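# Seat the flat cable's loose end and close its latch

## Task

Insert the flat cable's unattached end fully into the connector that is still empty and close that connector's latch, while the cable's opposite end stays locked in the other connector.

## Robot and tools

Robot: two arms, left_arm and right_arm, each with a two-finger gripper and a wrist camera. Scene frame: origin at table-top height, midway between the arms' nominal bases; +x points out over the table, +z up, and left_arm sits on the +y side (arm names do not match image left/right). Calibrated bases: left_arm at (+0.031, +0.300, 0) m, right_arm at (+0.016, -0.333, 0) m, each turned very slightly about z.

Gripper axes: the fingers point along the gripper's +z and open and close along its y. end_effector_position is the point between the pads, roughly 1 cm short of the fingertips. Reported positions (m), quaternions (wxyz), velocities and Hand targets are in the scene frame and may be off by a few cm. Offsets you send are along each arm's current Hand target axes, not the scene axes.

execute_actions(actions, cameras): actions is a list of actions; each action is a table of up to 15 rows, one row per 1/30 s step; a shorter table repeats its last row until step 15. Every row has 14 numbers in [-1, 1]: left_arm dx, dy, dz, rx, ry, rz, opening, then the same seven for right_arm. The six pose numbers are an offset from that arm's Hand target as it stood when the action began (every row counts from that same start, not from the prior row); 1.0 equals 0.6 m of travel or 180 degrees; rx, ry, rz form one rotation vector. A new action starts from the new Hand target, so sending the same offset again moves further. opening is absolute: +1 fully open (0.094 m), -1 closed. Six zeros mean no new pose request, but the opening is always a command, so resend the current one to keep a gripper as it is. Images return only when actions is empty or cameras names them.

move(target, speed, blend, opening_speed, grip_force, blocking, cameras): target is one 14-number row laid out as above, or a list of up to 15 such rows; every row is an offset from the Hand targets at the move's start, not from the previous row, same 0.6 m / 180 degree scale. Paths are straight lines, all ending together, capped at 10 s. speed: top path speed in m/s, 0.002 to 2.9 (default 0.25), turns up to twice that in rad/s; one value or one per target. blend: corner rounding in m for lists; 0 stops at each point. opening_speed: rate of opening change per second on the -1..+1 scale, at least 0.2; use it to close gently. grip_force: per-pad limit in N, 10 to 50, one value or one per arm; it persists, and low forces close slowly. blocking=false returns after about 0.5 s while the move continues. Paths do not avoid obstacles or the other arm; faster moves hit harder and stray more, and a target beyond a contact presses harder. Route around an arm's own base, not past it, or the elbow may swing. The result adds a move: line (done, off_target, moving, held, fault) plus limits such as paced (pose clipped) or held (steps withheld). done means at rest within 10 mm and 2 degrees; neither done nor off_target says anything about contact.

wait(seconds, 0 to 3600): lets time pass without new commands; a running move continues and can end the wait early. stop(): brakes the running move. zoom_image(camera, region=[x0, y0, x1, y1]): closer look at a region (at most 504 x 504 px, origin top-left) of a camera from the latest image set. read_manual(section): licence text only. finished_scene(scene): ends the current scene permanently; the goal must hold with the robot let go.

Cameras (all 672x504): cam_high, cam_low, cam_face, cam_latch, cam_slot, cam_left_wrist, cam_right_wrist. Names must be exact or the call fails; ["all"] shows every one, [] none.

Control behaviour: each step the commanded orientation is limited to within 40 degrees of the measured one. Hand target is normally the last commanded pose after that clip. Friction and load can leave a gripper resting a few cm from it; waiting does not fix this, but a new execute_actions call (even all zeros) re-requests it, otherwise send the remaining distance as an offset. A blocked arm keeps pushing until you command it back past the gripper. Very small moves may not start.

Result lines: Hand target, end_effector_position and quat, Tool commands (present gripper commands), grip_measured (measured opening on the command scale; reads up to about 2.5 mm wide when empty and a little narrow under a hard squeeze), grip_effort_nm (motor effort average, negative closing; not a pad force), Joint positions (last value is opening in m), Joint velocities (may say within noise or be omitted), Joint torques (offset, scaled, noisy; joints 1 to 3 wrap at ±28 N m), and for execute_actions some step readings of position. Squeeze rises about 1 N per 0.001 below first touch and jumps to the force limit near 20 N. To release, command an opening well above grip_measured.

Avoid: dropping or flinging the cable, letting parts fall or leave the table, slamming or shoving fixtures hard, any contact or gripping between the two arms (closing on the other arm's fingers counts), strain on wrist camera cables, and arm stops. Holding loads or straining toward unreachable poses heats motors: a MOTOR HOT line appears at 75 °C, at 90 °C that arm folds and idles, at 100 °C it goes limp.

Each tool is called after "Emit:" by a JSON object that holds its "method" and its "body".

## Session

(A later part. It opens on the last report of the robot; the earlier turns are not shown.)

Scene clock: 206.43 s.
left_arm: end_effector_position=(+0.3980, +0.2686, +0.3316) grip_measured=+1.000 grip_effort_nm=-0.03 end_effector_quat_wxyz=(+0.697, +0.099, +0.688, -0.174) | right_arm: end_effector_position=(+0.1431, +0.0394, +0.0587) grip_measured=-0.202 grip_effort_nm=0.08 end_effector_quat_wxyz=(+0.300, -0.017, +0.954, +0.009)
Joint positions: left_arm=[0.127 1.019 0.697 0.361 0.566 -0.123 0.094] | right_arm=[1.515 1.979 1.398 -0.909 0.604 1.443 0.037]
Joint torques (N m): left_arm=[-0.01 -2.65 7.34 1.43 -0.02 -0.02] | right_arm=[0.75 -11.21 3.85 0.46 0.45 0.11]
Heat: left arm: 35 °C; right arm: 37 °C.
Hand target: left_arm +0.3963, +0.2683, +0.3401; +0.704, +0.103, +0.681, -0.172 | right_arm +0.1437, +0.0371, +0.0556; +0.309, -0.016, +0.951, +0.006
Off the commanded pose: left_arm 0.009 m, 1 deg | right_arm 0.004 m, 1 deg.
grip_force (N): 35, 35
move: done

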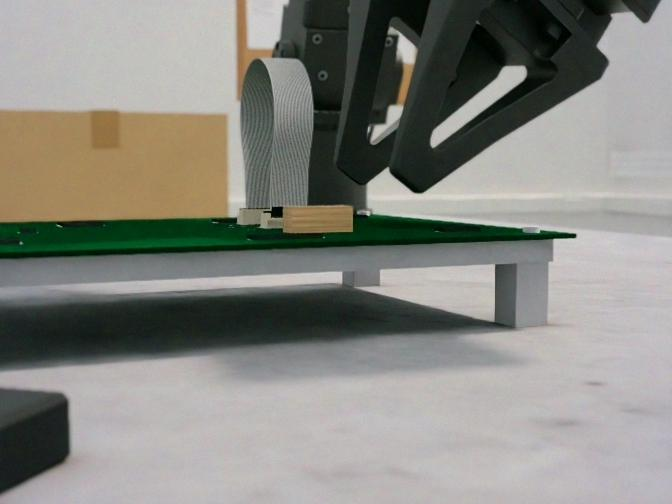

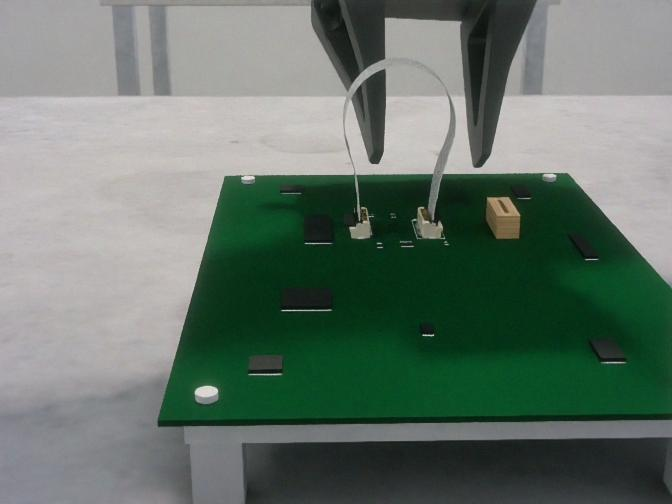

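Emit:
{"method": "move", "body": {"target": [[0,0,0,0,0,0,1,0,0.004,0,0,0,0,-0.4],[0,0,0,0,0,0,1,-0.0475,0.006,0.0345,0,0,0,-0.4]], "speed": 0.06, "cameras": ["cam_slot","cam_latch"]}}

Emit:
{"method": "zoom_image", "body": {"camera": "cam_slot", "region": [340, 190, 490, 310]}}

Scene clock: 211.37 s.
left_arm: end_effector_position=(+0.3980, +0.2686, +0.3316) grip_measured=+1.000 grip_effort_nm=-0.03 end_effector_quat_wxyz=(+0.697, +0.099, +0.688, -0.174) | right_arm: end_effector_position=(+0.1743, +0.0409, +0.0600) grip_measured=-0.398 grip_effort_nm=-0.15 end_effector_quat_wxyz=(+0.303, -0.014, +0.953, +0.011)
Joint positions: left_arm=[0.127 1.019 0.697 0.361 0.566 -0.123 0.094] | right_arm=[1.435 1.979 1.398 -0.849 0.603 1.349 0.028]
Joint torques (N m): left_arm=[-0.05 -2.62 7.41 1.44 0 -0.02] | right_arm=[-0.59 -9.94 5.27 0.61 0.36 -0.1]
Heat: left arm: 35 °C; right arm: 36 °C.
Hand target: left_arm +0.3963, +0.2683, +0.3401; +0.704, +0.103, +0.681, -0.172 | right_arm +0.1788, +0.0418, +0.0555; +0.308, -0.016, +0.951, +0.006
Off the commanded pose: left_arm 0.009 m, 1 deg | right_arm 0.006 m, 1 deg.
grip_force (N): 35, 35
move: done
Images, in order (width x height): cam_latch 672x504, cam_slot 672x504.

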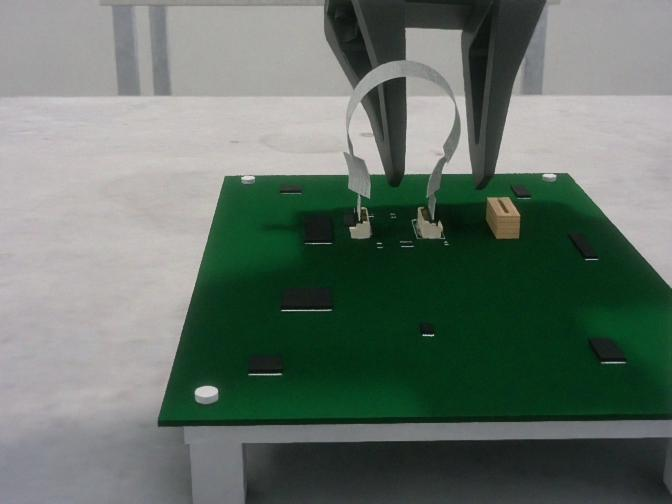

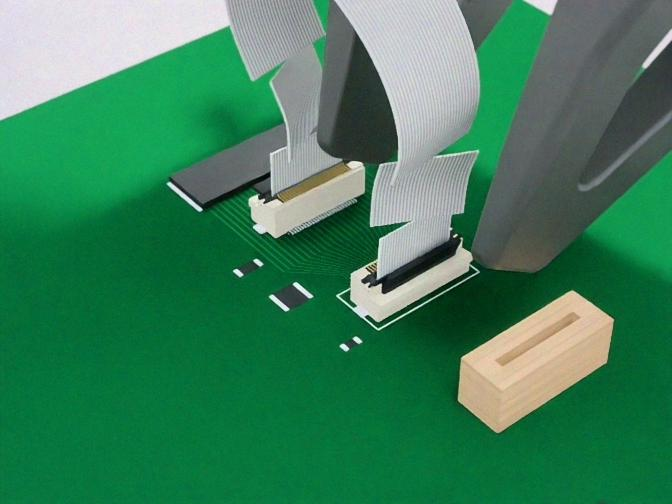

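Scaled by 3.360.

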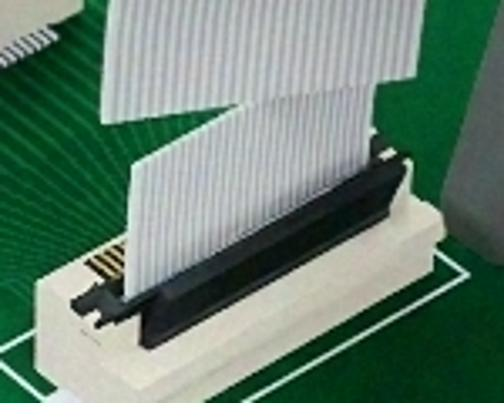

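Emit:
{"method": "move", "body": {"target": [[0,0,0,0,0,0,1,-0.004,-0.008,0.003,0,0,0,-0.4],[0,0,0,0,0,0,1,-0.004,-0.008,0.003,0,0,0,-1]], "speed": 0.03, "grip_force": 50, "cameras": ["cam_slot","cam_latch"]}}

Emit:
{"method": "zoom_image", "body": {"camera": "cam_slot", "region": [340, 190, 490, 310]}}

Scene clock: 216.90 s.
left_arm: end_effector_position=(+0.3980, +0.2686, +0.3316) grip_measured=+1.000 grip_effort_nm=-0.03 end_effector_quat_wxyz=(+0.697, +0.099, +0.688, -0.174) | right_arm: end_effector_position=(+0.1795, +0.0395, +0.0604) grip_measured=-0.979 grip_effort_nm=-0.96 end_effector_quat_wxyz=(+0.309, -0.016, +0.951, +0.008)
Joint positions: left_arm=[0.127 1.019 0.697 0.361 0.566 -0.123 0.094] | right_arm=[1.425 1.979 1.395 -0.843 0.613 1.335 0.001]
Joint torques (N m): left_arm=[-0.05 -2.65 7.39 1.44 0.01 -0.01] | right_arm=[-0.68 -11.45 3.63 0.72 0.25 -0.07]
Heat: left arm: 35 °C; right arm: 36 °C.
Hand target: left_arm +0.3963, +0.2683, +0.3401; +0.704, +0.103, +0.681, -0.172 | right_arm +0.1820, +0.0371, +0.0554; +0.309, -0.016, +0.951, +0.006
Off the commanded pose: left_arm 0.009 m, 1 deg | right_arm 0.006 m, 0 deg.
move: done
Images, in order (width x height): cam_latch 672x504, cam_slot 672x504.

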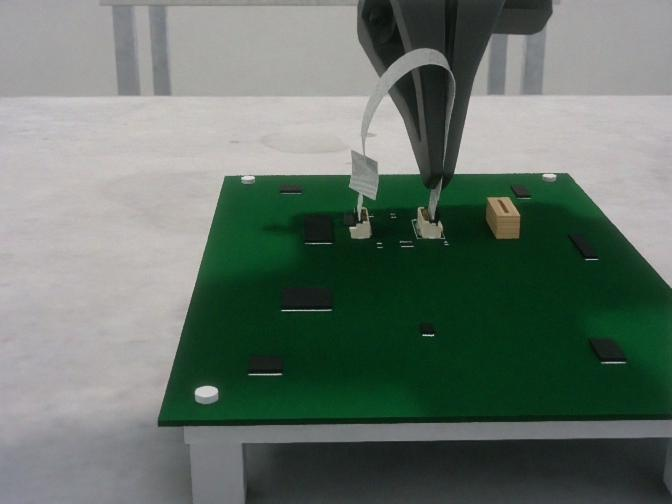

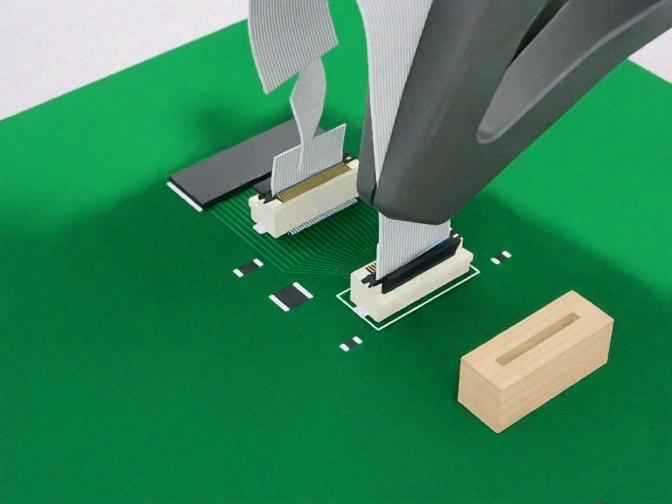

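Scaled by 3.360.

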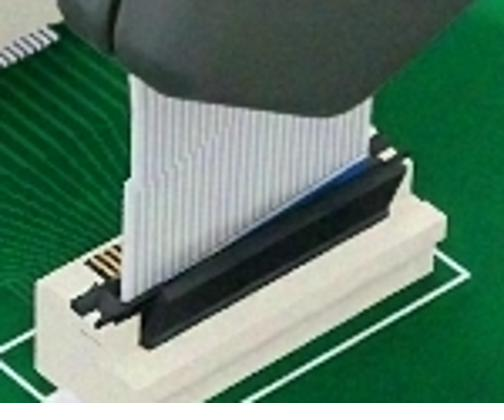

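Emit:
{"method": "move", "body": {"target": [0,0,0,0,0,0,1,0.032,-0.006,0.036,0,0,0,-1], "speed": 0.03, "cameras": ["cam_slot","cam_latch"]}}

Emit:
{"method": "zoom_image", "body": {"camera": "cam_slot", "region": [340, 190, 490, 310]}}

Scene clock: 221.00 s.
left_arm: end_effector_position=(+0.3980, +0.2686, +0.3316) grip_measured=+1.000 grip_effort_nm=-0.03 end_effector_quat_wxyz=(+0.697, +0.099, +0.688, -0.174) | right_arm: end_effector_position=(+0.1787, +0.0390, +0.0578) grip_measured=-0.981 grip_effort_nm=-1.06 end_effector_quat_wxyz=(+0.331, -0.018, +0.943, +0.018)
Joint positions: left_arm=[0.127 1.019 0.697 0.361 0.566 -0.123 0.094] | right_arm=[1.443 1.966 1.341 -0.779 0.657 1.335 0.001]
Joint torques (N m): left_arm=[-0.05 -2.63 7.42 1.44 -0.02 -0.02] | right_arm=[-1.68 -7.79 1.8 1.13 -0.09 0.1]
Heat: left arm: 35 °C; right arm: 36 °C.
Hand target: left_arm +0.3963, +0.2683, +0.3401; +0.704, +0.103, +0.681, -0.172 | right_arm +0.1793, +0.0335, +0.0268; +0.309, -0.016, +0.951, +0.006
Off the commanded pose: left_arm 0.009 m, 1 deg | right_arm 0.032 m, 3 deg.
move: off_target (right_arm)
Images, in order (width x height): cam_latch 672x504, cam_slot 672x504.

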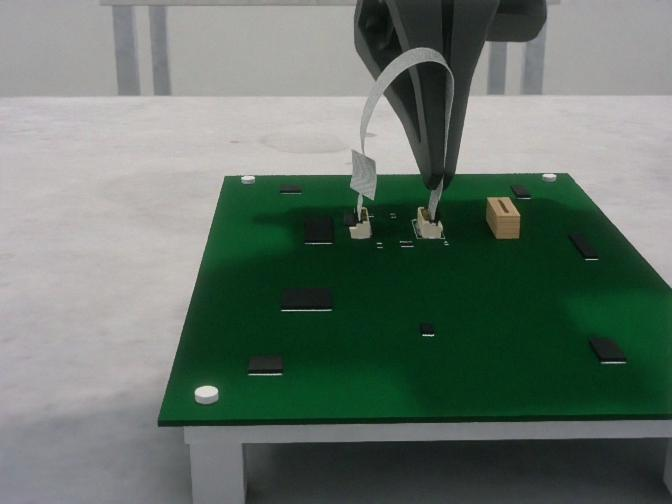

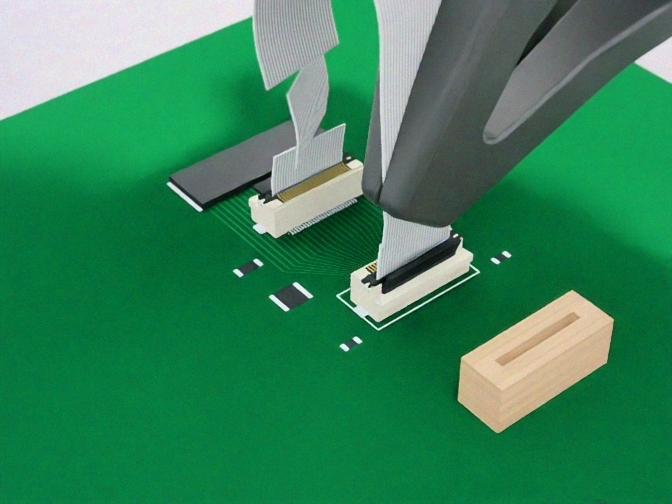

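Scaled by 3.360.

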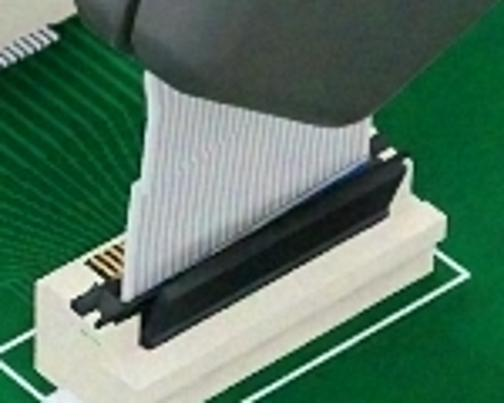

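Emit:
{"method": "move", "body": {"target": [[0,0,0,0,0,0,1,-0.0212,-0.0025,-0.0291,0,0,0,-1],[0,0,0,0,0,0,1,-0.0212,-0.0025,-0.0291,0,0,0,-0.78]], "speed": 0.03, "cameras": ["cam_slot","cam_latch"]}}

Emit:
{"method": "zoom_image", "body": {"camera": "cam_slot", "region": [340, 190, 490, 310]}}

Emit:
{"method": "zoom_image", "body": {"camera": "cam_latch", "region": [390, 180, 470, 240]}}

Scene clock: 226.73 s.
left_arm: end_effector_position=(+0.3980, +0.2686, +0.3316) grip_measured=+1.000 grip_effort_nm=-0.03 end_effector_quat_wxyz=(+0.697, +0.099, +0.688, -0.174) | right_arm: end_effector_position=(+0.1758, +0.0368, +0.0516) grip_measured=-0.782 grip_effort_nm=0.08 end_effector_quat_wxyz=(+0.305, -0.016, +0.952, +0.017)
Joint positions: left_arm=[0.127 1.019 0.697 0.361 0.566 -0.123 0.094] | right_arm=[1.429 1.966 1.341 -0.788 0.603 1.335 0.01]
Joint torques (N m): left_arm=[-0.03 -2.63 7.42 1.43 -0.01 -0.03] | right_arm=[-0.55 -10.78 4.36 0.48 0.37 -0.02]
Heat: left arm: 35 °C; right arm: 35 °C.
Hand target: left_arm +0.3963, +0.2683, +0.3401; +0.704, +0.103, +0.681, -0.172 | right_arm +0.1793, +0.0318, +0.0482; +0.308, -0.016, +0.951, +0.006
Off the commanded pose: left_arm 0.009 m, 1 deg | right_arm 0.007 m, 1 deg.
move: done; target 2's new opening was sent with right_arm's hand 0.012 m and 3 deg from that target
Images, in order (width x height): cam_latch 672x504, cam_slot 672x504.

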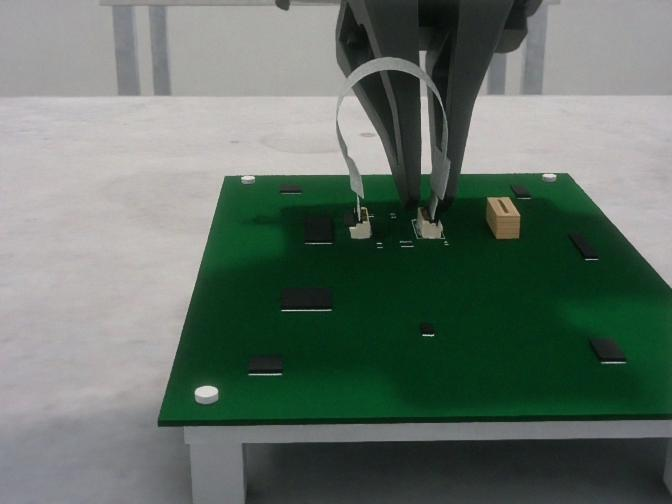

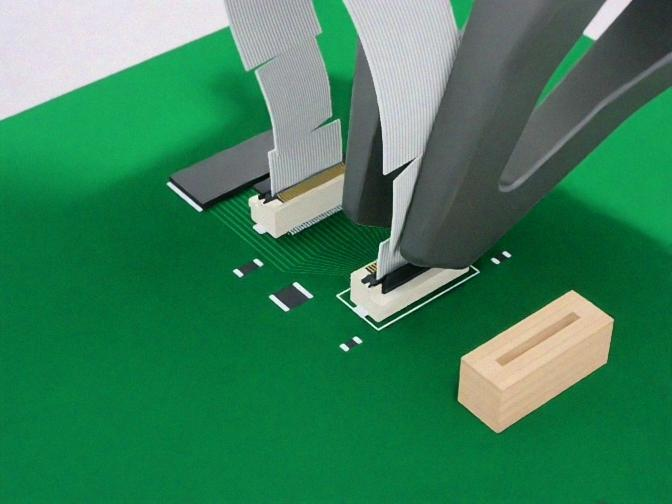

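Scaled by 3.360.

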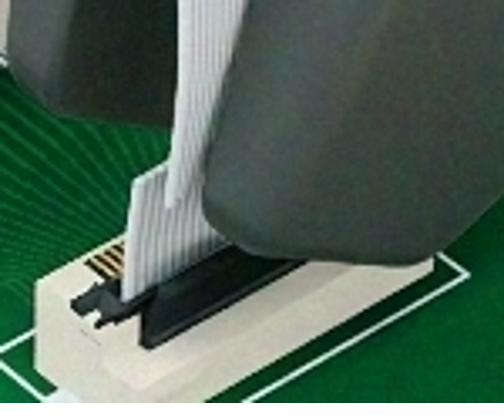

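Scaled by 6.300.

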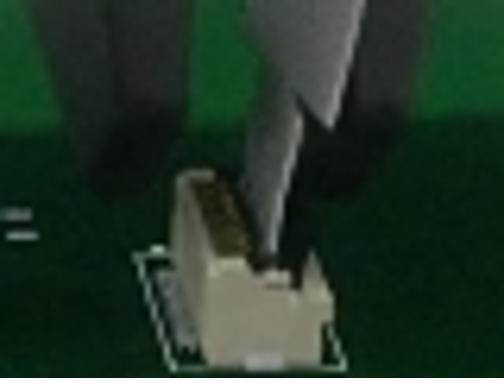

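Emit:
{"method": "move", "body": {"target": [0,0,0,0,0,0,1,-0.0216,-0.003,-0.0297,0,0,0,-0.78], "speed": 0.03}}

Scene clock: 229.93 s.
left_arm: end_effector_position=(+0.3980, +0.2686, +0.3316) grip_measured=+1.000 grip_effort_nm=-0.03 end_effector_quat_wxyz=(+0.697, +0.099, +0.688, -0.174) | right_arm: end_effector_position=(+0.1744, +0.0349, +0.0522) grip_measured=-0.782 grip_effort_nm=0.06 end_effector_quat_wxyz=(+0.300, -0.018, +0.954, +0.011)
Joint positions: left_arm=[0.127 1.019 0.697 0.361 0.566 -0.123 0.094] | right_arm=[1.429 1.966 1.349 -0.809 0.595 1.335 0.01]
Joint torques (N m): left_arm=[-0.09 -2.61 7.42 1.44 -0.01 -0.02] | right_arm=[-0.88 -14.31 6.86 -0.09 0.45 -0.07]
Heat: left arm: 35 °C; right arm: 35 °C.
Hand target: left_arm +0.3963, +0.2683, +0.3401; +0.704, +0.103, +0.681, -0.172 | right_arm +0.1795, +0.0301, +0.0703; +0.309, -0.016, +0.951, +0.006
Off the commanded pose: left_arm 0.009 m, 1 deg | right_arm 0.019 m, 1 deg.
move: off_target (right_arm)

Emit:
{"method": "move", "body": {"target": [0,0,0,0,0,0,1,-0.0049,0,-0.0068,0,0,0,-0.78], "speed": 0.03, "cameras": ["cam_slot","cam_latch"]}}

Emit:
{"method": "zoom_image", "body": {"camera": "cam_slot", "region": [340, 190, 490, 310]}}

Emit:
{"method": "zoom_image", "body": {"camera": "cam_latch", "region": [390, 180, 470, 240]}}

Scene clock: 233.27 s.
left_arm: end_effector_position=(+0.3980, +0.2686, +0.3316) grip_measured=+1.000 grip_effort_nm=-0.03 end_effector_quat_wxyz=(+0.697, +0.099, +0.688, -0.174) | right_arm: end_effector_position=(+0.1739, +0.0323, +0.0540) grip_measured=-0.782 grip_effort_nm=0.06 end_effector_quat_wxyz=(+0.299, -0.021, +0.954, +0.004)
Joint positions: left_arm=[0.127 1.019 0.697 0.361 0.566 -0.123 0.094] | right_arm=[1.429 1.966 1.359 -0.835 0.595 1.335 0.01]
Joint torques (N m): left_arm=[-0.01 -2.65 7.43 1.43 -0.02 0] | right_arm=[-0.73 -14.94 7.06 -0.05 0.47 -0.02]
Heat: left arm: 35 °C; right arm: 36 °C.
Hand target: left_arm +0.3963, +0.2683, +0.3401; +0.704, +0.103, +0.681, -0.172 | right_arm +0.1795, +0.0301, +0.0754; +0.309, -0.016, +0.951, +0.006
Off the commanded pose: left_arm 0.009 m, 1 deg | right_arm 0.022 m, 1 deg.
move: off_target (right_arm)
Images, in order (width x height): cam_latch 672x504, cam_slot 672x504.

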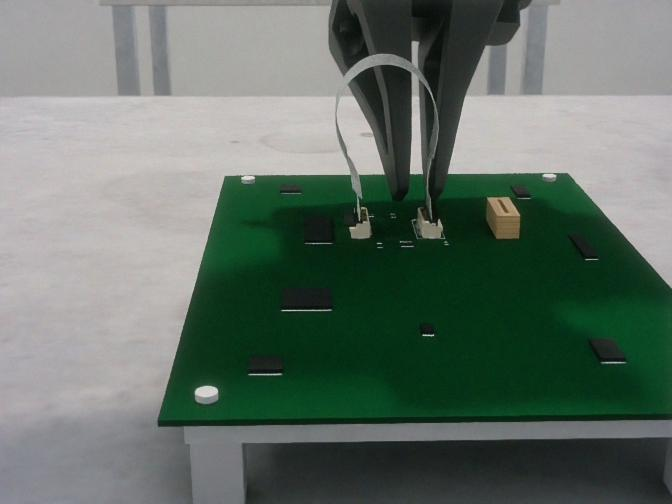

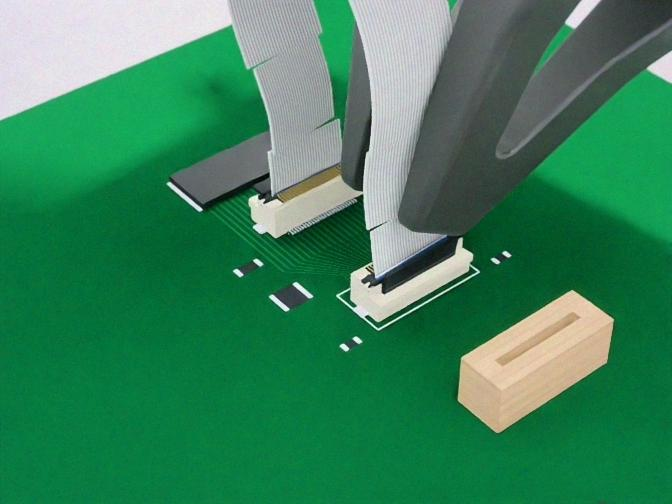

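Scaled by 3.360.

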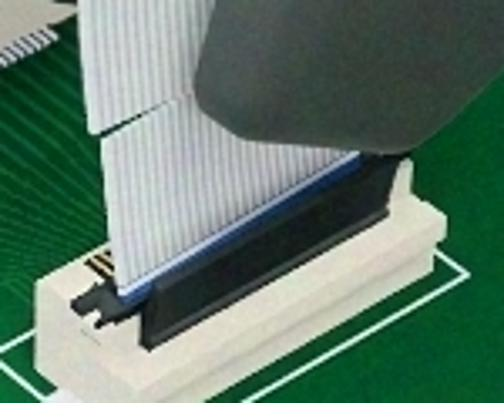

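Scaled by 6.300.

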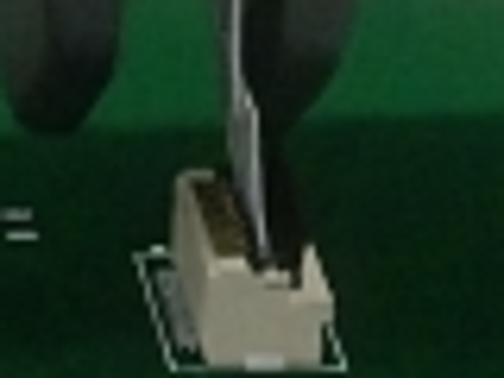

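Emit:
{"method": "move", "body": {"target": [[0,0,0,0,0,0,1,0.0265,-0.003,0.0365,0,0,0,-0.78],[0,0,0,0,0,0,1,0.0382,-0.012,0.0526,0,0,0,-0.78]], "speed": 0.03, "cameras": ["cam_slot","cam_latch"]}}

Emit:
{"method": "zoom_image", "body": {"camera": "cam_slot", "region": [340, 190, 490, 310]}}

Emit:
{"method": "zoom_image", "body": {"camera": "cam_latch", "region": [390, 180, 470, 240]}}

Scene clock: 239.57 s.
left_arm: end_effector_position=(+0.3980, +0.2686, +0.3316) grip_measured=+1.000 grip_effort_nm=-0.03 end_effector_quat_wxyz=(+0.697, +0.099, +0.688, -0.174) | right_arm: end_effector_position=(+0.1822, +0.0355, +0.0491) grip_measured=-0.782 grip_effort_nm=0.06 end_effector_quat_wxyz=(+0.328, -0.010, +0.944, +0.024)
Joint positions: left_arm=[0.127 1.019 0.697 0.361 0.566 -0.123 0.094] | right_arm=[1.429 1.961 1.299 -0.726 0.648 1.335 0.01]
Joint torques (N m): left_arm=[-0.06 -2.65 7.41 1.43 -0.02 -0.02] | right_arm=[-1.13 -11.36 2.54 0.52 -0.03 -0.08]
Heat: left arm: 35 °C; right arm: 36 °C.
Hand target: left_arm +0.3963, +0.2683, +0.3401; +0.704, +0.103, +0.681, -0.172 | right_arm +0.1796, +0.0229, +0.0364; +0.309, -0.016, +0.951, +0.006
Off the commanded pose: left_arm 0.009 m, 1 deg | right_arm 0.018 m, 3 deg.
move: off_target (right_arm)
Images, in order (width x height): cam_latch 672x504, cam_slot 672x504.

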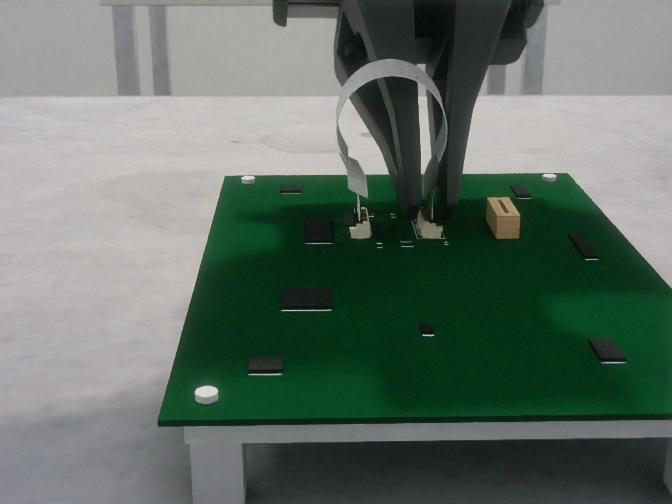

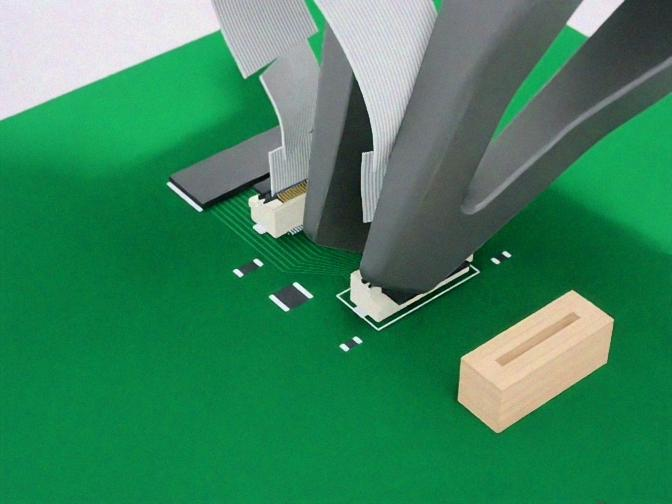

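Scaled by 3.360.

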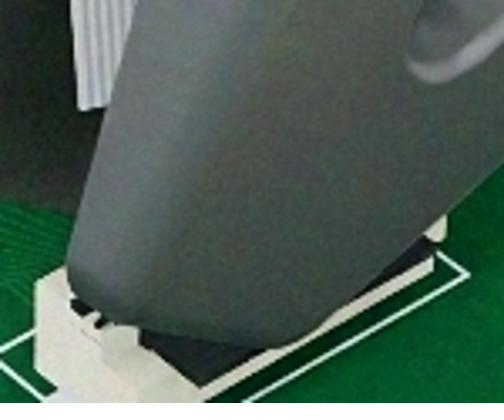

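Scaled by 6.300.

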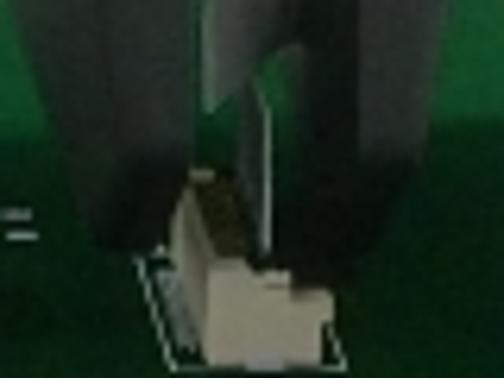

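Flap closed flat. Retreat as before.

Emit:
{"method": "move", "body": {"target": [[0,0,0,0,0,0,1,-0.002,0.022,-0.002,0,0,0,-0.78],[0,0,0,0,0,0,1,-0.05,0.028,-0.065,0,0,0,-0.6],[0,0,0,0,0,0,1,-0.07,0.028,-0.09,0,0,0,-0.4]], "speed": 0.03, "cameras": ["cam_slot","cam_latch"]}}

Emit:
{"method": "zoom_image", "body": {"camera": "cam_slot", "region": [340, 190, 490, 310]}}

Scene clock: 247.50 s.
left_arm: end_effector_position=(+0.3980, +0.2686, +0.3316) grip_measured=+1.000 grip_effort_nm=-0.03 end_effector_quat_wxyz=(+0.697, +0.099, +0.688, -0.174) | right_arm: end_effector_position=(+0.1750, +0.0337, +0.0843) grip_measured=-0.403 grip_effort_nm=0.08 end_effector_quat_wxyz=(+0.298, -0.026, +0.954, -0.014)
Joint positions: left_arm=[0.127 1.019 0.697 0.361 0.566 -0.123 0.094] | right_arm=[1.429 1.966 1.486 -0.999 0.6 1.335 0.028]
Joint torques (N m): left_arm=[0.01 -2.63 7.39 1.42 -0.03 -0.02] | right_arm=[-0.77 -14.3 7.56 0.27 0.39 0]
Heat: left arm: 35 °C; right arm: 37 °C.
Hand target: left_arm +0.3963, +0.2683, +0.3401; +0.704, +0.103, +0.681, -0.172 | right_arm +0.1814, +0.0397, +0.1048; +0.308, -0.016, +0.951, +0.006
Off the commanded pose: left_arm 0.009 m, 1 deg | right_arm 0.022 m, 3 deg.
move: off_target (right_arm); target 2's new opening was sent with right_arm's hand 0.016 m and 2 deg from that target; target 3's new opening was sent with right_arm's hand 0.022 m and 3 deg from that target
Images, in order (width x height): cam_latch 672x504, cam_slot 672x504.

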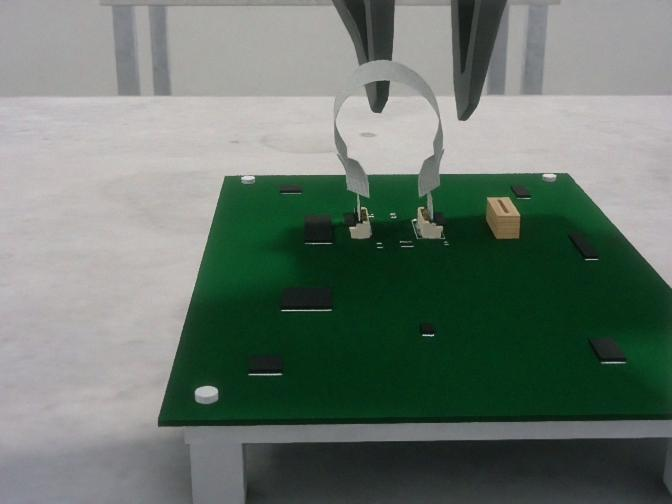

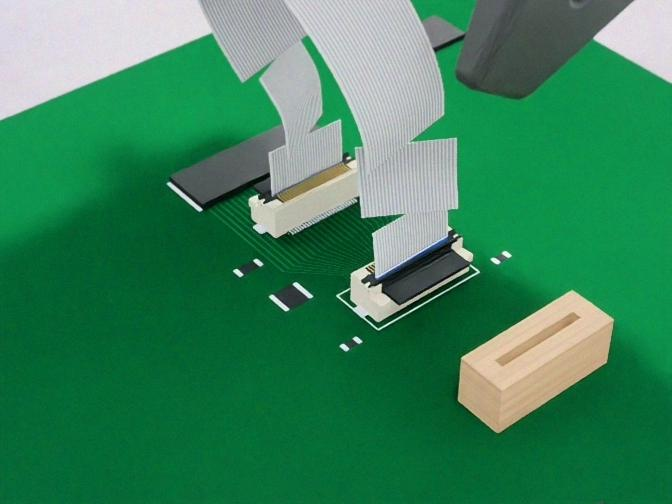

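Scaled by 3.360.

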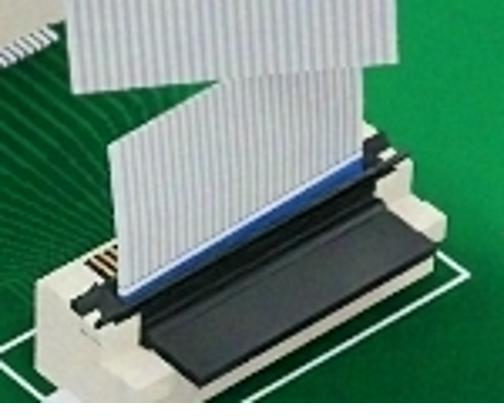

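Emit:
{"method": "move", "body": {"target": [0,0,0,0,0,0,1,0.0315,0,0.038,0,0,0,-0.4], "speed": 0.05, "cameras": ["cam_slot","cam_right_wrist"]}}

Scene clock: 258.63 s.
left_arm: end_effector_position=(+0.3980, +0.2686, +0.3316) grip_measured=+1.000 grip_effort_nm=-0.03 end_effector_quat_wxyz=(+0.697, +0.099, +0.688, -0.174) | right_arm: end_effector_position=(+0.1763, +0.0426, +0.0778) grip_measured=-0.402 grip_effort_nm=0.08 end_effector_quat_wxyz=(+0.302, -0.018, +0.953, +0.010)
Joint positions: left_arm=[0.127 1.019 0.697 0.361 0.566 -0.123 0.094] | right_arm=[1.429 1.966 1.454 -0.917 0.6 1.335 0.028]
Joint torques (N m): left_arm=[-0.05 -2.63 7.42 1.44 0 -0.02] | right_arm=[-0.38 -11.52 4.01 0.64 0.42 0.05]
Heat: left arm: 36 °C; right arm: 38 °C.
Hand target: left_arm +0.3963, +0.2683, +0.3401; +0.704, +0.103, +0.681, -0.172 | right_arm +0.1794, +0.0396, +0.0752; +0.308, -0.016, +0.951, +0.006
Off the commanded pose: left_arm 0.009 m, 1 deg | right_arm 0.005 m, 1 deg.
move: done

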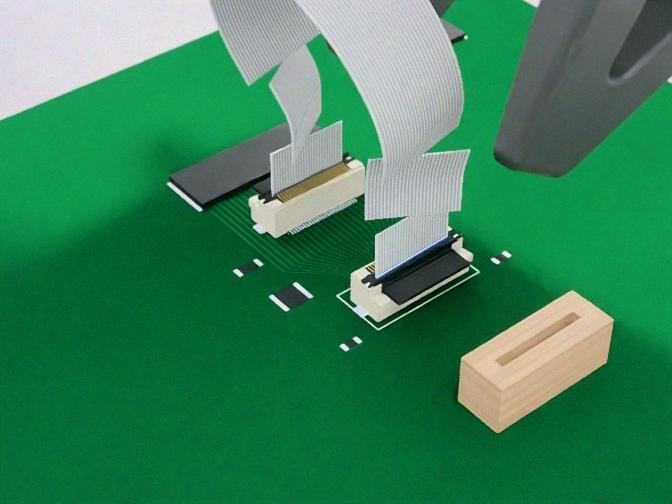

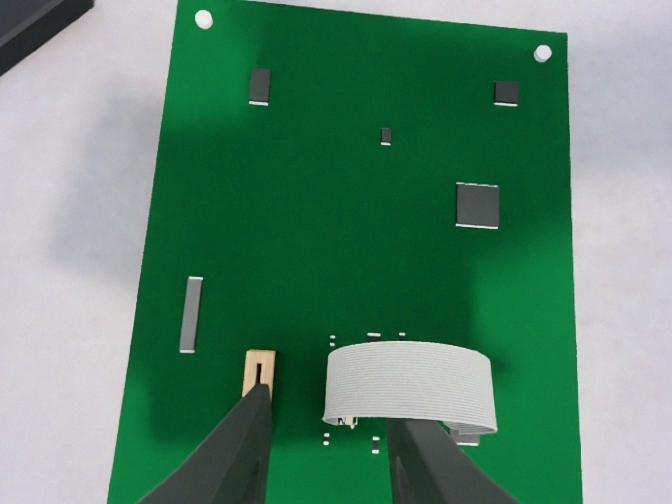

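Emit:
{"method": "move", "body": {"target": [0,0,0,0,0,0,1,0.0147,-0.006,0.0202,0,0,0,-0.4], "speed": 0.05}}

Emit:
{"method": "move", "body": {"target": [0,0,0,0,0,0,1,0.009,0,0.010,0,0,0,-0.4], "speed": 0.04, "cameras": ["cam_slot","cam_latch"]}}

Scene clock: 266.90 s.
left_arm: end_effector_position=(+0.3980, +0.2686, +0.3316) grip_measured=+1.000 grip_effort_nm=-0.03 end_effector_quat_wxyz=(+0.697, +0.099, +0.688, -0.174) | right_arm: end_effector_position=(+0.1759, +0.0398, +0.0644) grip_measured=-0.402 grip_effort_nm=0.08 end_effector_quat_wxyz=(+0.303, -0.017, +0.953, +0.013)
Joint positions: left_arm=[0.127 1.019 0.697 0.361 0.566 -0.123 0.094] | right_arm=[1.429 1.966 1.398 -0.854 0.6 1.335 0.028]
Joint torques (N m): left_arm=[-0.03 -2.65 7.43 1.44 0 -0.02] | right_arm=[-0.43 -11 3.92 0.66 0.41 -0.01]
Heat: left arm: 36 °C; right arm: 37 °C.
Hand target: left_arm +0.3963, +0.2683, +0.3401; +0.704, +0.103, +0.681, -0.172 | right_arm +0.1795, +0.0360, +0.0602; +0.308, -0.016, +0.951, +0.006
Off the commanded pose: left_arm 0.009 m, 1 deg | right_arm 0.007 m, 1 deg.
move: done

Scene clock: 267.73 s.
left_arm: end_effector_position=(+0.3980, +0.2686, +0.3316) grip_measured=+1.000 grip_effort_nm=-0.03 end_effector_quat_wxyz=(+0.697, +0.099, +0.688, -0.174) | right_arm: end_effector_position=(+0.1760, +0.0402, +0.0603) grip_measured=-0.402 grip_effort_nm=0.09 end_effector_quat_wxyz=(+0.303, -0.016, +0.953, +0.017)
Joint positions: left_arm=[0.127 1.019 0.697 0.361 0.566 -0.123 0.094] | right_arm=[1.429 1.966 1.379 -0.827 0.6 1.335 0.028]
Joint torques (N m): left_arm=[-0.05 -2.63 7.43 1.44 -0.01 -0.02] | right_arm=[-0.18 -10.15 4.01 0.63 0.42 0.01]
Heat: left arm: 36 °C; right arm: 37 °C.
Hand target: left_arm +0.3963, +0.2683, +0.3401; +0.704, +0.103, +0.681, -0.172 | right_arm +0.1787, +0.0361, +0.0522; +0.309, -0.016, +0.951, +0.006
Off the commanded pose: left_arm 0.009 m, 1 deg | right_arm 0.010 m, 1 deg.
move: done
Images, in order (width x height): cam_latch 672x504, cam_slot 672x504.

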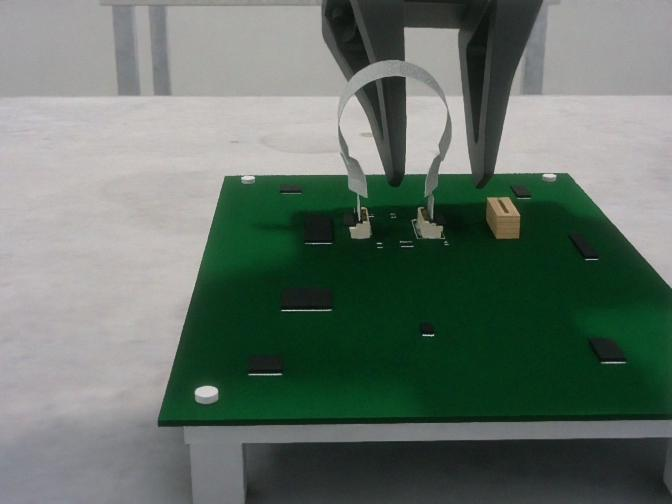

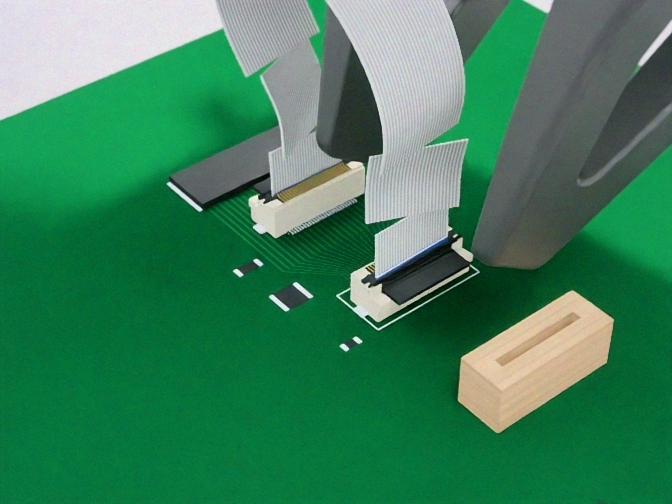

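Emit:
{"method": "move", "body": {"target": [[0,0,0,0,0,0,1,0.003,-0.005,0.004,0,0,0,-0.4],[0,0,0,0,0,0,1,0.003,-0.005,0.004,0,0,0,-1]], "speed": 0.04, "grip_force": 50, "cameras": ["cam_slot","cam_latch"]}}

Scene clock: 271.43 s.
left_arm: end_effector_position=(+0.3980, +0.2686, +0.3316) grip_measured=+1.000 grip_effort_nm=-0.03 end_effector_quat_wxyz=(+0.697, +0.099, +0.688, -0.174) | right_arm: end_effector_position=(+0.1756, +0.0376, +0.0550) grip_measured=-0.980 grip_effort_nm=-0.95 end_effector_quat_wxyz=(+0.303, -0.016, +0.953, +0.015)
Joint positions: left_arm=[0.127 1.019 0.697 0.361 0.566 -0.123 0.094] | right_arm=[1.429 1.966 1.357 -0.808 0.6 1.335 0.001]
Joint torques (N m): left_arm=[-0.05 -2.63 7.43 1.44 -0.02 -0.02] | right_arm=[-0.38 -10.69 3.89 0.65 0.41 0.02]
Heat: left arm: 36 °C; right arm: 37 °C.
Hand target: left_arm +0.3963, +0.2683, +0.3401; +0.704, +0.103, +0.681, -0.172 | right_arm +0.1788, +0.0331, +0.0492; +0.309, -0.016, +0.951, +0.006
Off the commanded pose: left_arm 0.009 m, 1 deg | right_arm 0.008 m, 1 deg.
move: done
Images, in order (width x height): cam_latch 672x504, cam_slot 672x504.

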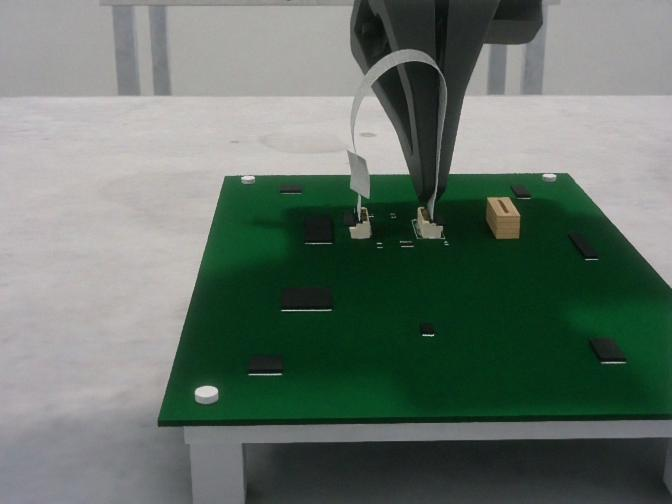

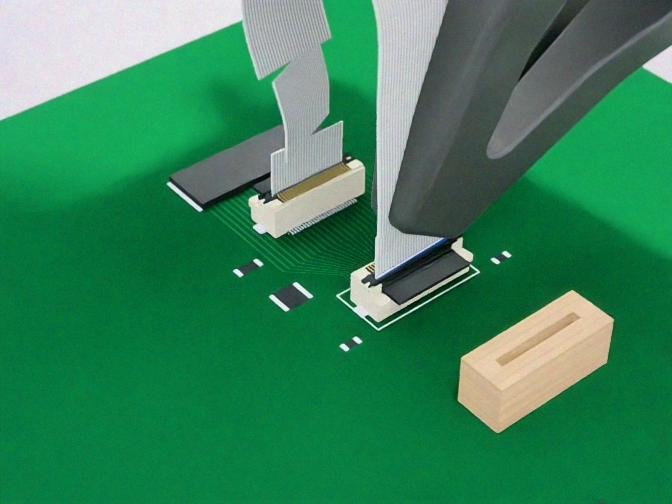

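Emit:
{"method": "move", "body": {"target": [0,0,0,0,0,0,1,0.011,0,0.015,0,0,0,-1], "speed": 0.02, "cameras": ["cam_slot"]}}

Emit:
{"method": "zoom_image", "body": {"camera": "cam_slot", "region": [340, 190, 490, 310]}}

Scene clock: 274.60 s.
left_arm: end_effector_position=(+0.3980, +0.2686, +0.3316) grip_measured=+1.000 grip_effort_nm=-0.04 end_effector_quat_wxyz=(+0.697, +0.099, +0.688, -0.174) | right_arm: end_effector_position=(+0.1756, +0.0372, +0.0537) grip_measured=-0.981 grip_effort_nm=-1.04 end_effector_quat_wxyz=(+0.308, -0.017, +0.951, +0.016)
Joint positions: left_arm=[0.127 1.019 0.697 0.361 0.566 -0.123 0.094] | right_arm=[1.432 1.966 1.347 -0.796 0.609 1.335 0.001]
Joint torques (N m): left_arm=[-0.05 -2.63 7.42 1.44 -0.02 -0.03] | right_arm=[-0.59 -9.2 2.77 0.93 0.36 0.01]
Heat: left arm: 36 °C; right arm: 37 °C.
Hand target: left_arm +0.3963, +0.2683, +0.3401; +0.704, +0.103, +0.681, -0.172 | right_arm +0.1786, +0.0331, +0.0380; +0.309, -0.016, +0.951, +0.006
Off the commanded pose: left_arm 0.009 m, 1 deg | right_arm 0.016 m, 1 deg.
move: off_target (right_arm)

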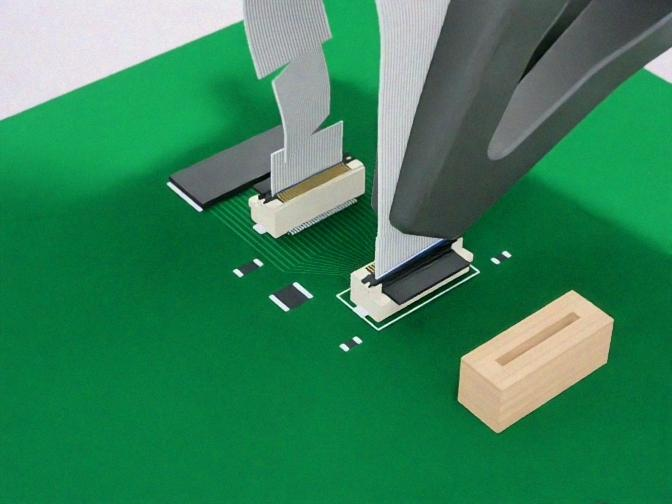

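Scaled by 3.360.

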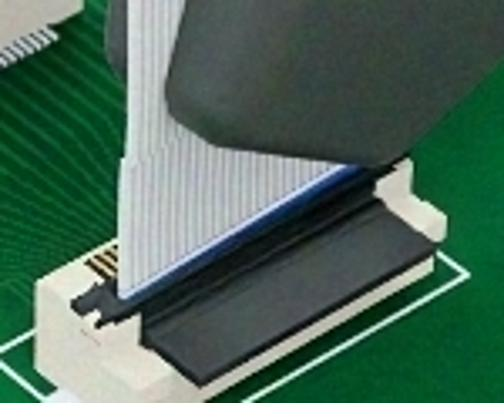

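Raised on right side (gripped side). Push more.

Emit:
{"method": "move", "body": {"target": [0,0,0,0,0,0,1,0.01,0,0.0138,0,0,0,-1], "speed": 0.02}}

Emit:
{"method": "move", "body": {"target": [0,0,0,0,0,0,1,0.01,0,0.0138,0,0,0,-1], "speed": 0.02, "cameras": ["cam_slot"]}}

Emit:
{"method": "zoom_image", "body": {"camera": "cam_slot", "region": [340, 190, 490, 310]}}

Scene clock: 278.40 s.
left_arm: end_effector_position=(+0.3980, +0.2686, +0.3316) grip_measured=+1.000 grip_effort_nm=-0.03 end_effector_quat_wxyz=(+0.697, +0.099, +0.688, -0.174) | right_arm: end_effector_position=(+0.1753, +0.0373, +0.0525) grip_measured=-0.981 grip_effort_nm=-1.05 end_effector_quat_wxyz=(+0.317, -0.019, +0.948, +0.017)
Joint positions: left_arm=[0.127 1.019 0.697 0.361 0.566 -0.123 0.094] | right_arm=[1.44 1.966 1.333 -0.778 0.629 1.335 0.001]
Joint torques (N m): left_arm=[-0.03 -2.62 7.38 1.44 -0.01 -0.01] | right_arm=[-1.46 -7.8 2.39 1.15 0.17 0.06]
Heat: left arm: 36 °C; right arm: 36 °C.
Hand target: left_arm +0.3963, +0.2683, +0.3401; +0.704, +0.103, +0.681, -0.172 | right_arm +0.1787, +0.0332, +0.0278; +0.309, -0.016, +0.951, +0.006
Off the commanded pose: left_arm 0.009 m, 1 deg | right_arm 0.025 m, 2 deg.
move: off_target (right_arm)

Scene clock: 279.33 s.
left_arm: end_effector_position=(+0.3980, +0.2686, +0.3316) grip_measured=+1.000 grip_effort_nm=-0.03 end_effector_quat_wxyz=(+0.697, +0.099, +0.688, -0.174) | right_arm: end_effector_position=(+0.1748, +0.0372, +0.0514) grip_measured=-0.981 grip_effort_nm=-1.05 end_effector_quat_wxyz=(+0.326, -0.022, +0.945, +0.018)
Joint positions: left_arm=[0.127 1.019 0.697 0.361 0.566 -0.123 0.094] | right_arm=[1.449 1.966 1.319 -0.761 0.648 1.335 0.001]
Joint torques (N m): left_arm=[-0.05 -2.62 7.45 1.43 -0.01 -0.03] | right_arm=[-2.19 -6.57 1.85 1.31 0.01 0.08]
Heat: left arm: 36 °C; right arm: 36 °C.
Hand target: left_arm +0.3963, +0.2683, +0.3401; +0.704, +0.103, +0.681, -0.172 | right_arm +0.1787, +0.0332, +0.0176; +0.309, -0.016, +0.951, +0.006
Off the commanded pose: left_arm 0.009 m, 1 deg | right_arm 0.034 m, 3 deg.
move: off_target (right_arm)

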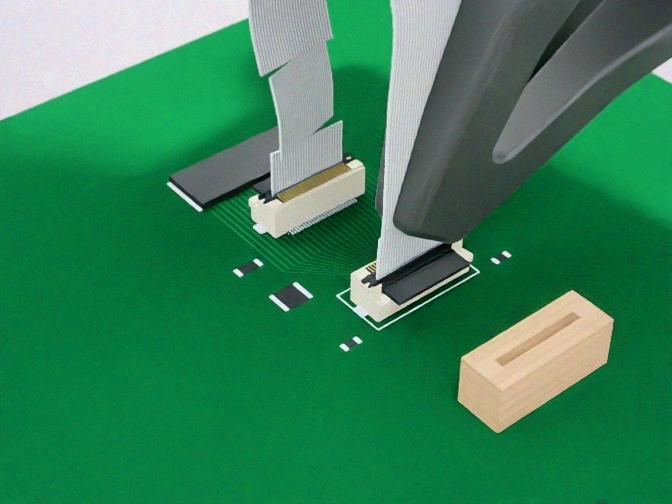

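Scaled by 3.360.

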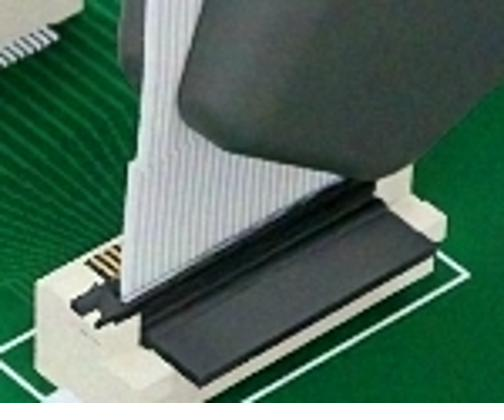

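Emit:
{"method": "move", "body": {"target": [[0,0,0,0,0,0,1,-0.031,0.006,-0.043,0,0,0,-1],[0,0,0,0,0,0,1,-0.031,0.006,-0.043,0,0,0,-0.3],[0,0,0,0,0,0,1,-0.08,0.012,-0.11,0,0,0,-0.3],[0,0,0,0,0,0,1,-0.08,0.012,-0.11,0,0,0,0],[0,0,0,0,0,0,1,-0.08,0.012,-0.29,0,0,0,0]], "speed": [0.03,0.03,0.03,0.05,0.12], "cameras": ["cam_slot","cam_latch"]}}

Emit:
{"method": "zoom_image", "body": {"camera": "cam_slot", "region": [340, 190, 490, 310]}}

Scene clock: 289.87 s.
left_arm: end_effector_position=(+0.3980, +0.2686, +0.3316) grip_measured=+1.000 grip_effort_nm=-0.04 end_effector_quat_wxyz=(+0.697, +0.099, +0.688, -0.174) | right_arm: end_effector_position=(+0.1142, +0.0343, +0.1727) grip_measured=-0.002 grip_effort_nm=0.08 end_effector_quat_wxyz=(+0.297, -0.023, +0.954, -0.010)
Joint positions: left_arm=[0.127 1.019 0.697 0.361 0.566 -0.123 0.094] | right_arm=[1.592 1.953 1.824 -1.454 0.604 1.536 0.047]
Joint torques (N m): left_arm=[-0.02 -2.63 7.43 1.44 -0.01 -0.01] | right_arm=[0.65 -12.25 7.45 0.06 0.47 0.16]
Heat: left arm: 36 °C; right arm: 35 °C.
Hand target: left_arm +0.3963, +0.2683, +0.3401; +0.704, +0.103, +0.681, -0.172 | right_arm +0.1151, +0.0380, +0.1866; +0.309, -0.016, +0.951, +0.006
Off the commanded pose: left_arm 0.009 m, 1 deg | right_arm 0.014 m, 2 deg.
move: off_target (right_arm); target 4's new opening was sent with right_arm's hand 0.022 m and 3 deg from that target
Images, in order (width x height): cam_latch 672x504, cam_slot 672x504.

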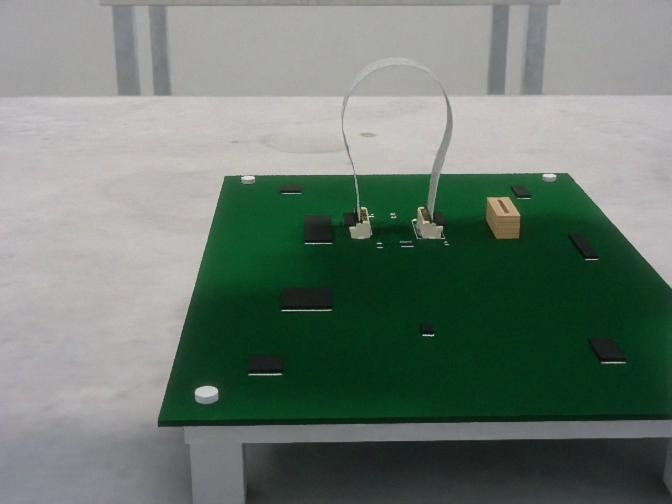

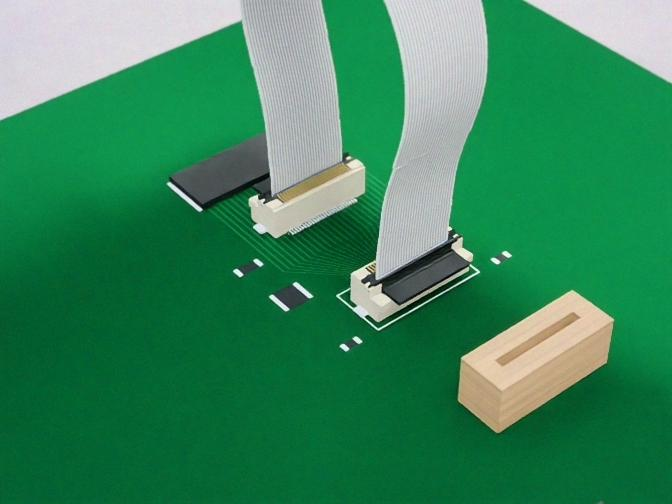

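Scaled by 3.360.

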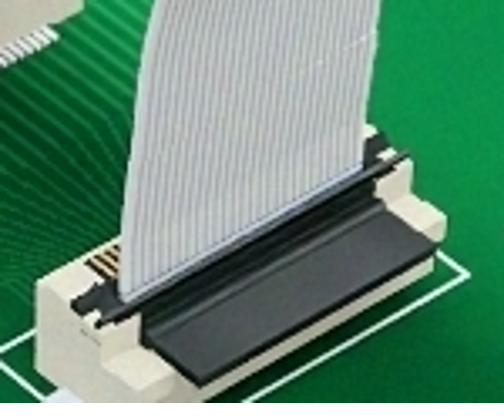

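Emit:
{"method": "finished_scene", "body": {"scene": 2}}

The scene is finished: the task was done.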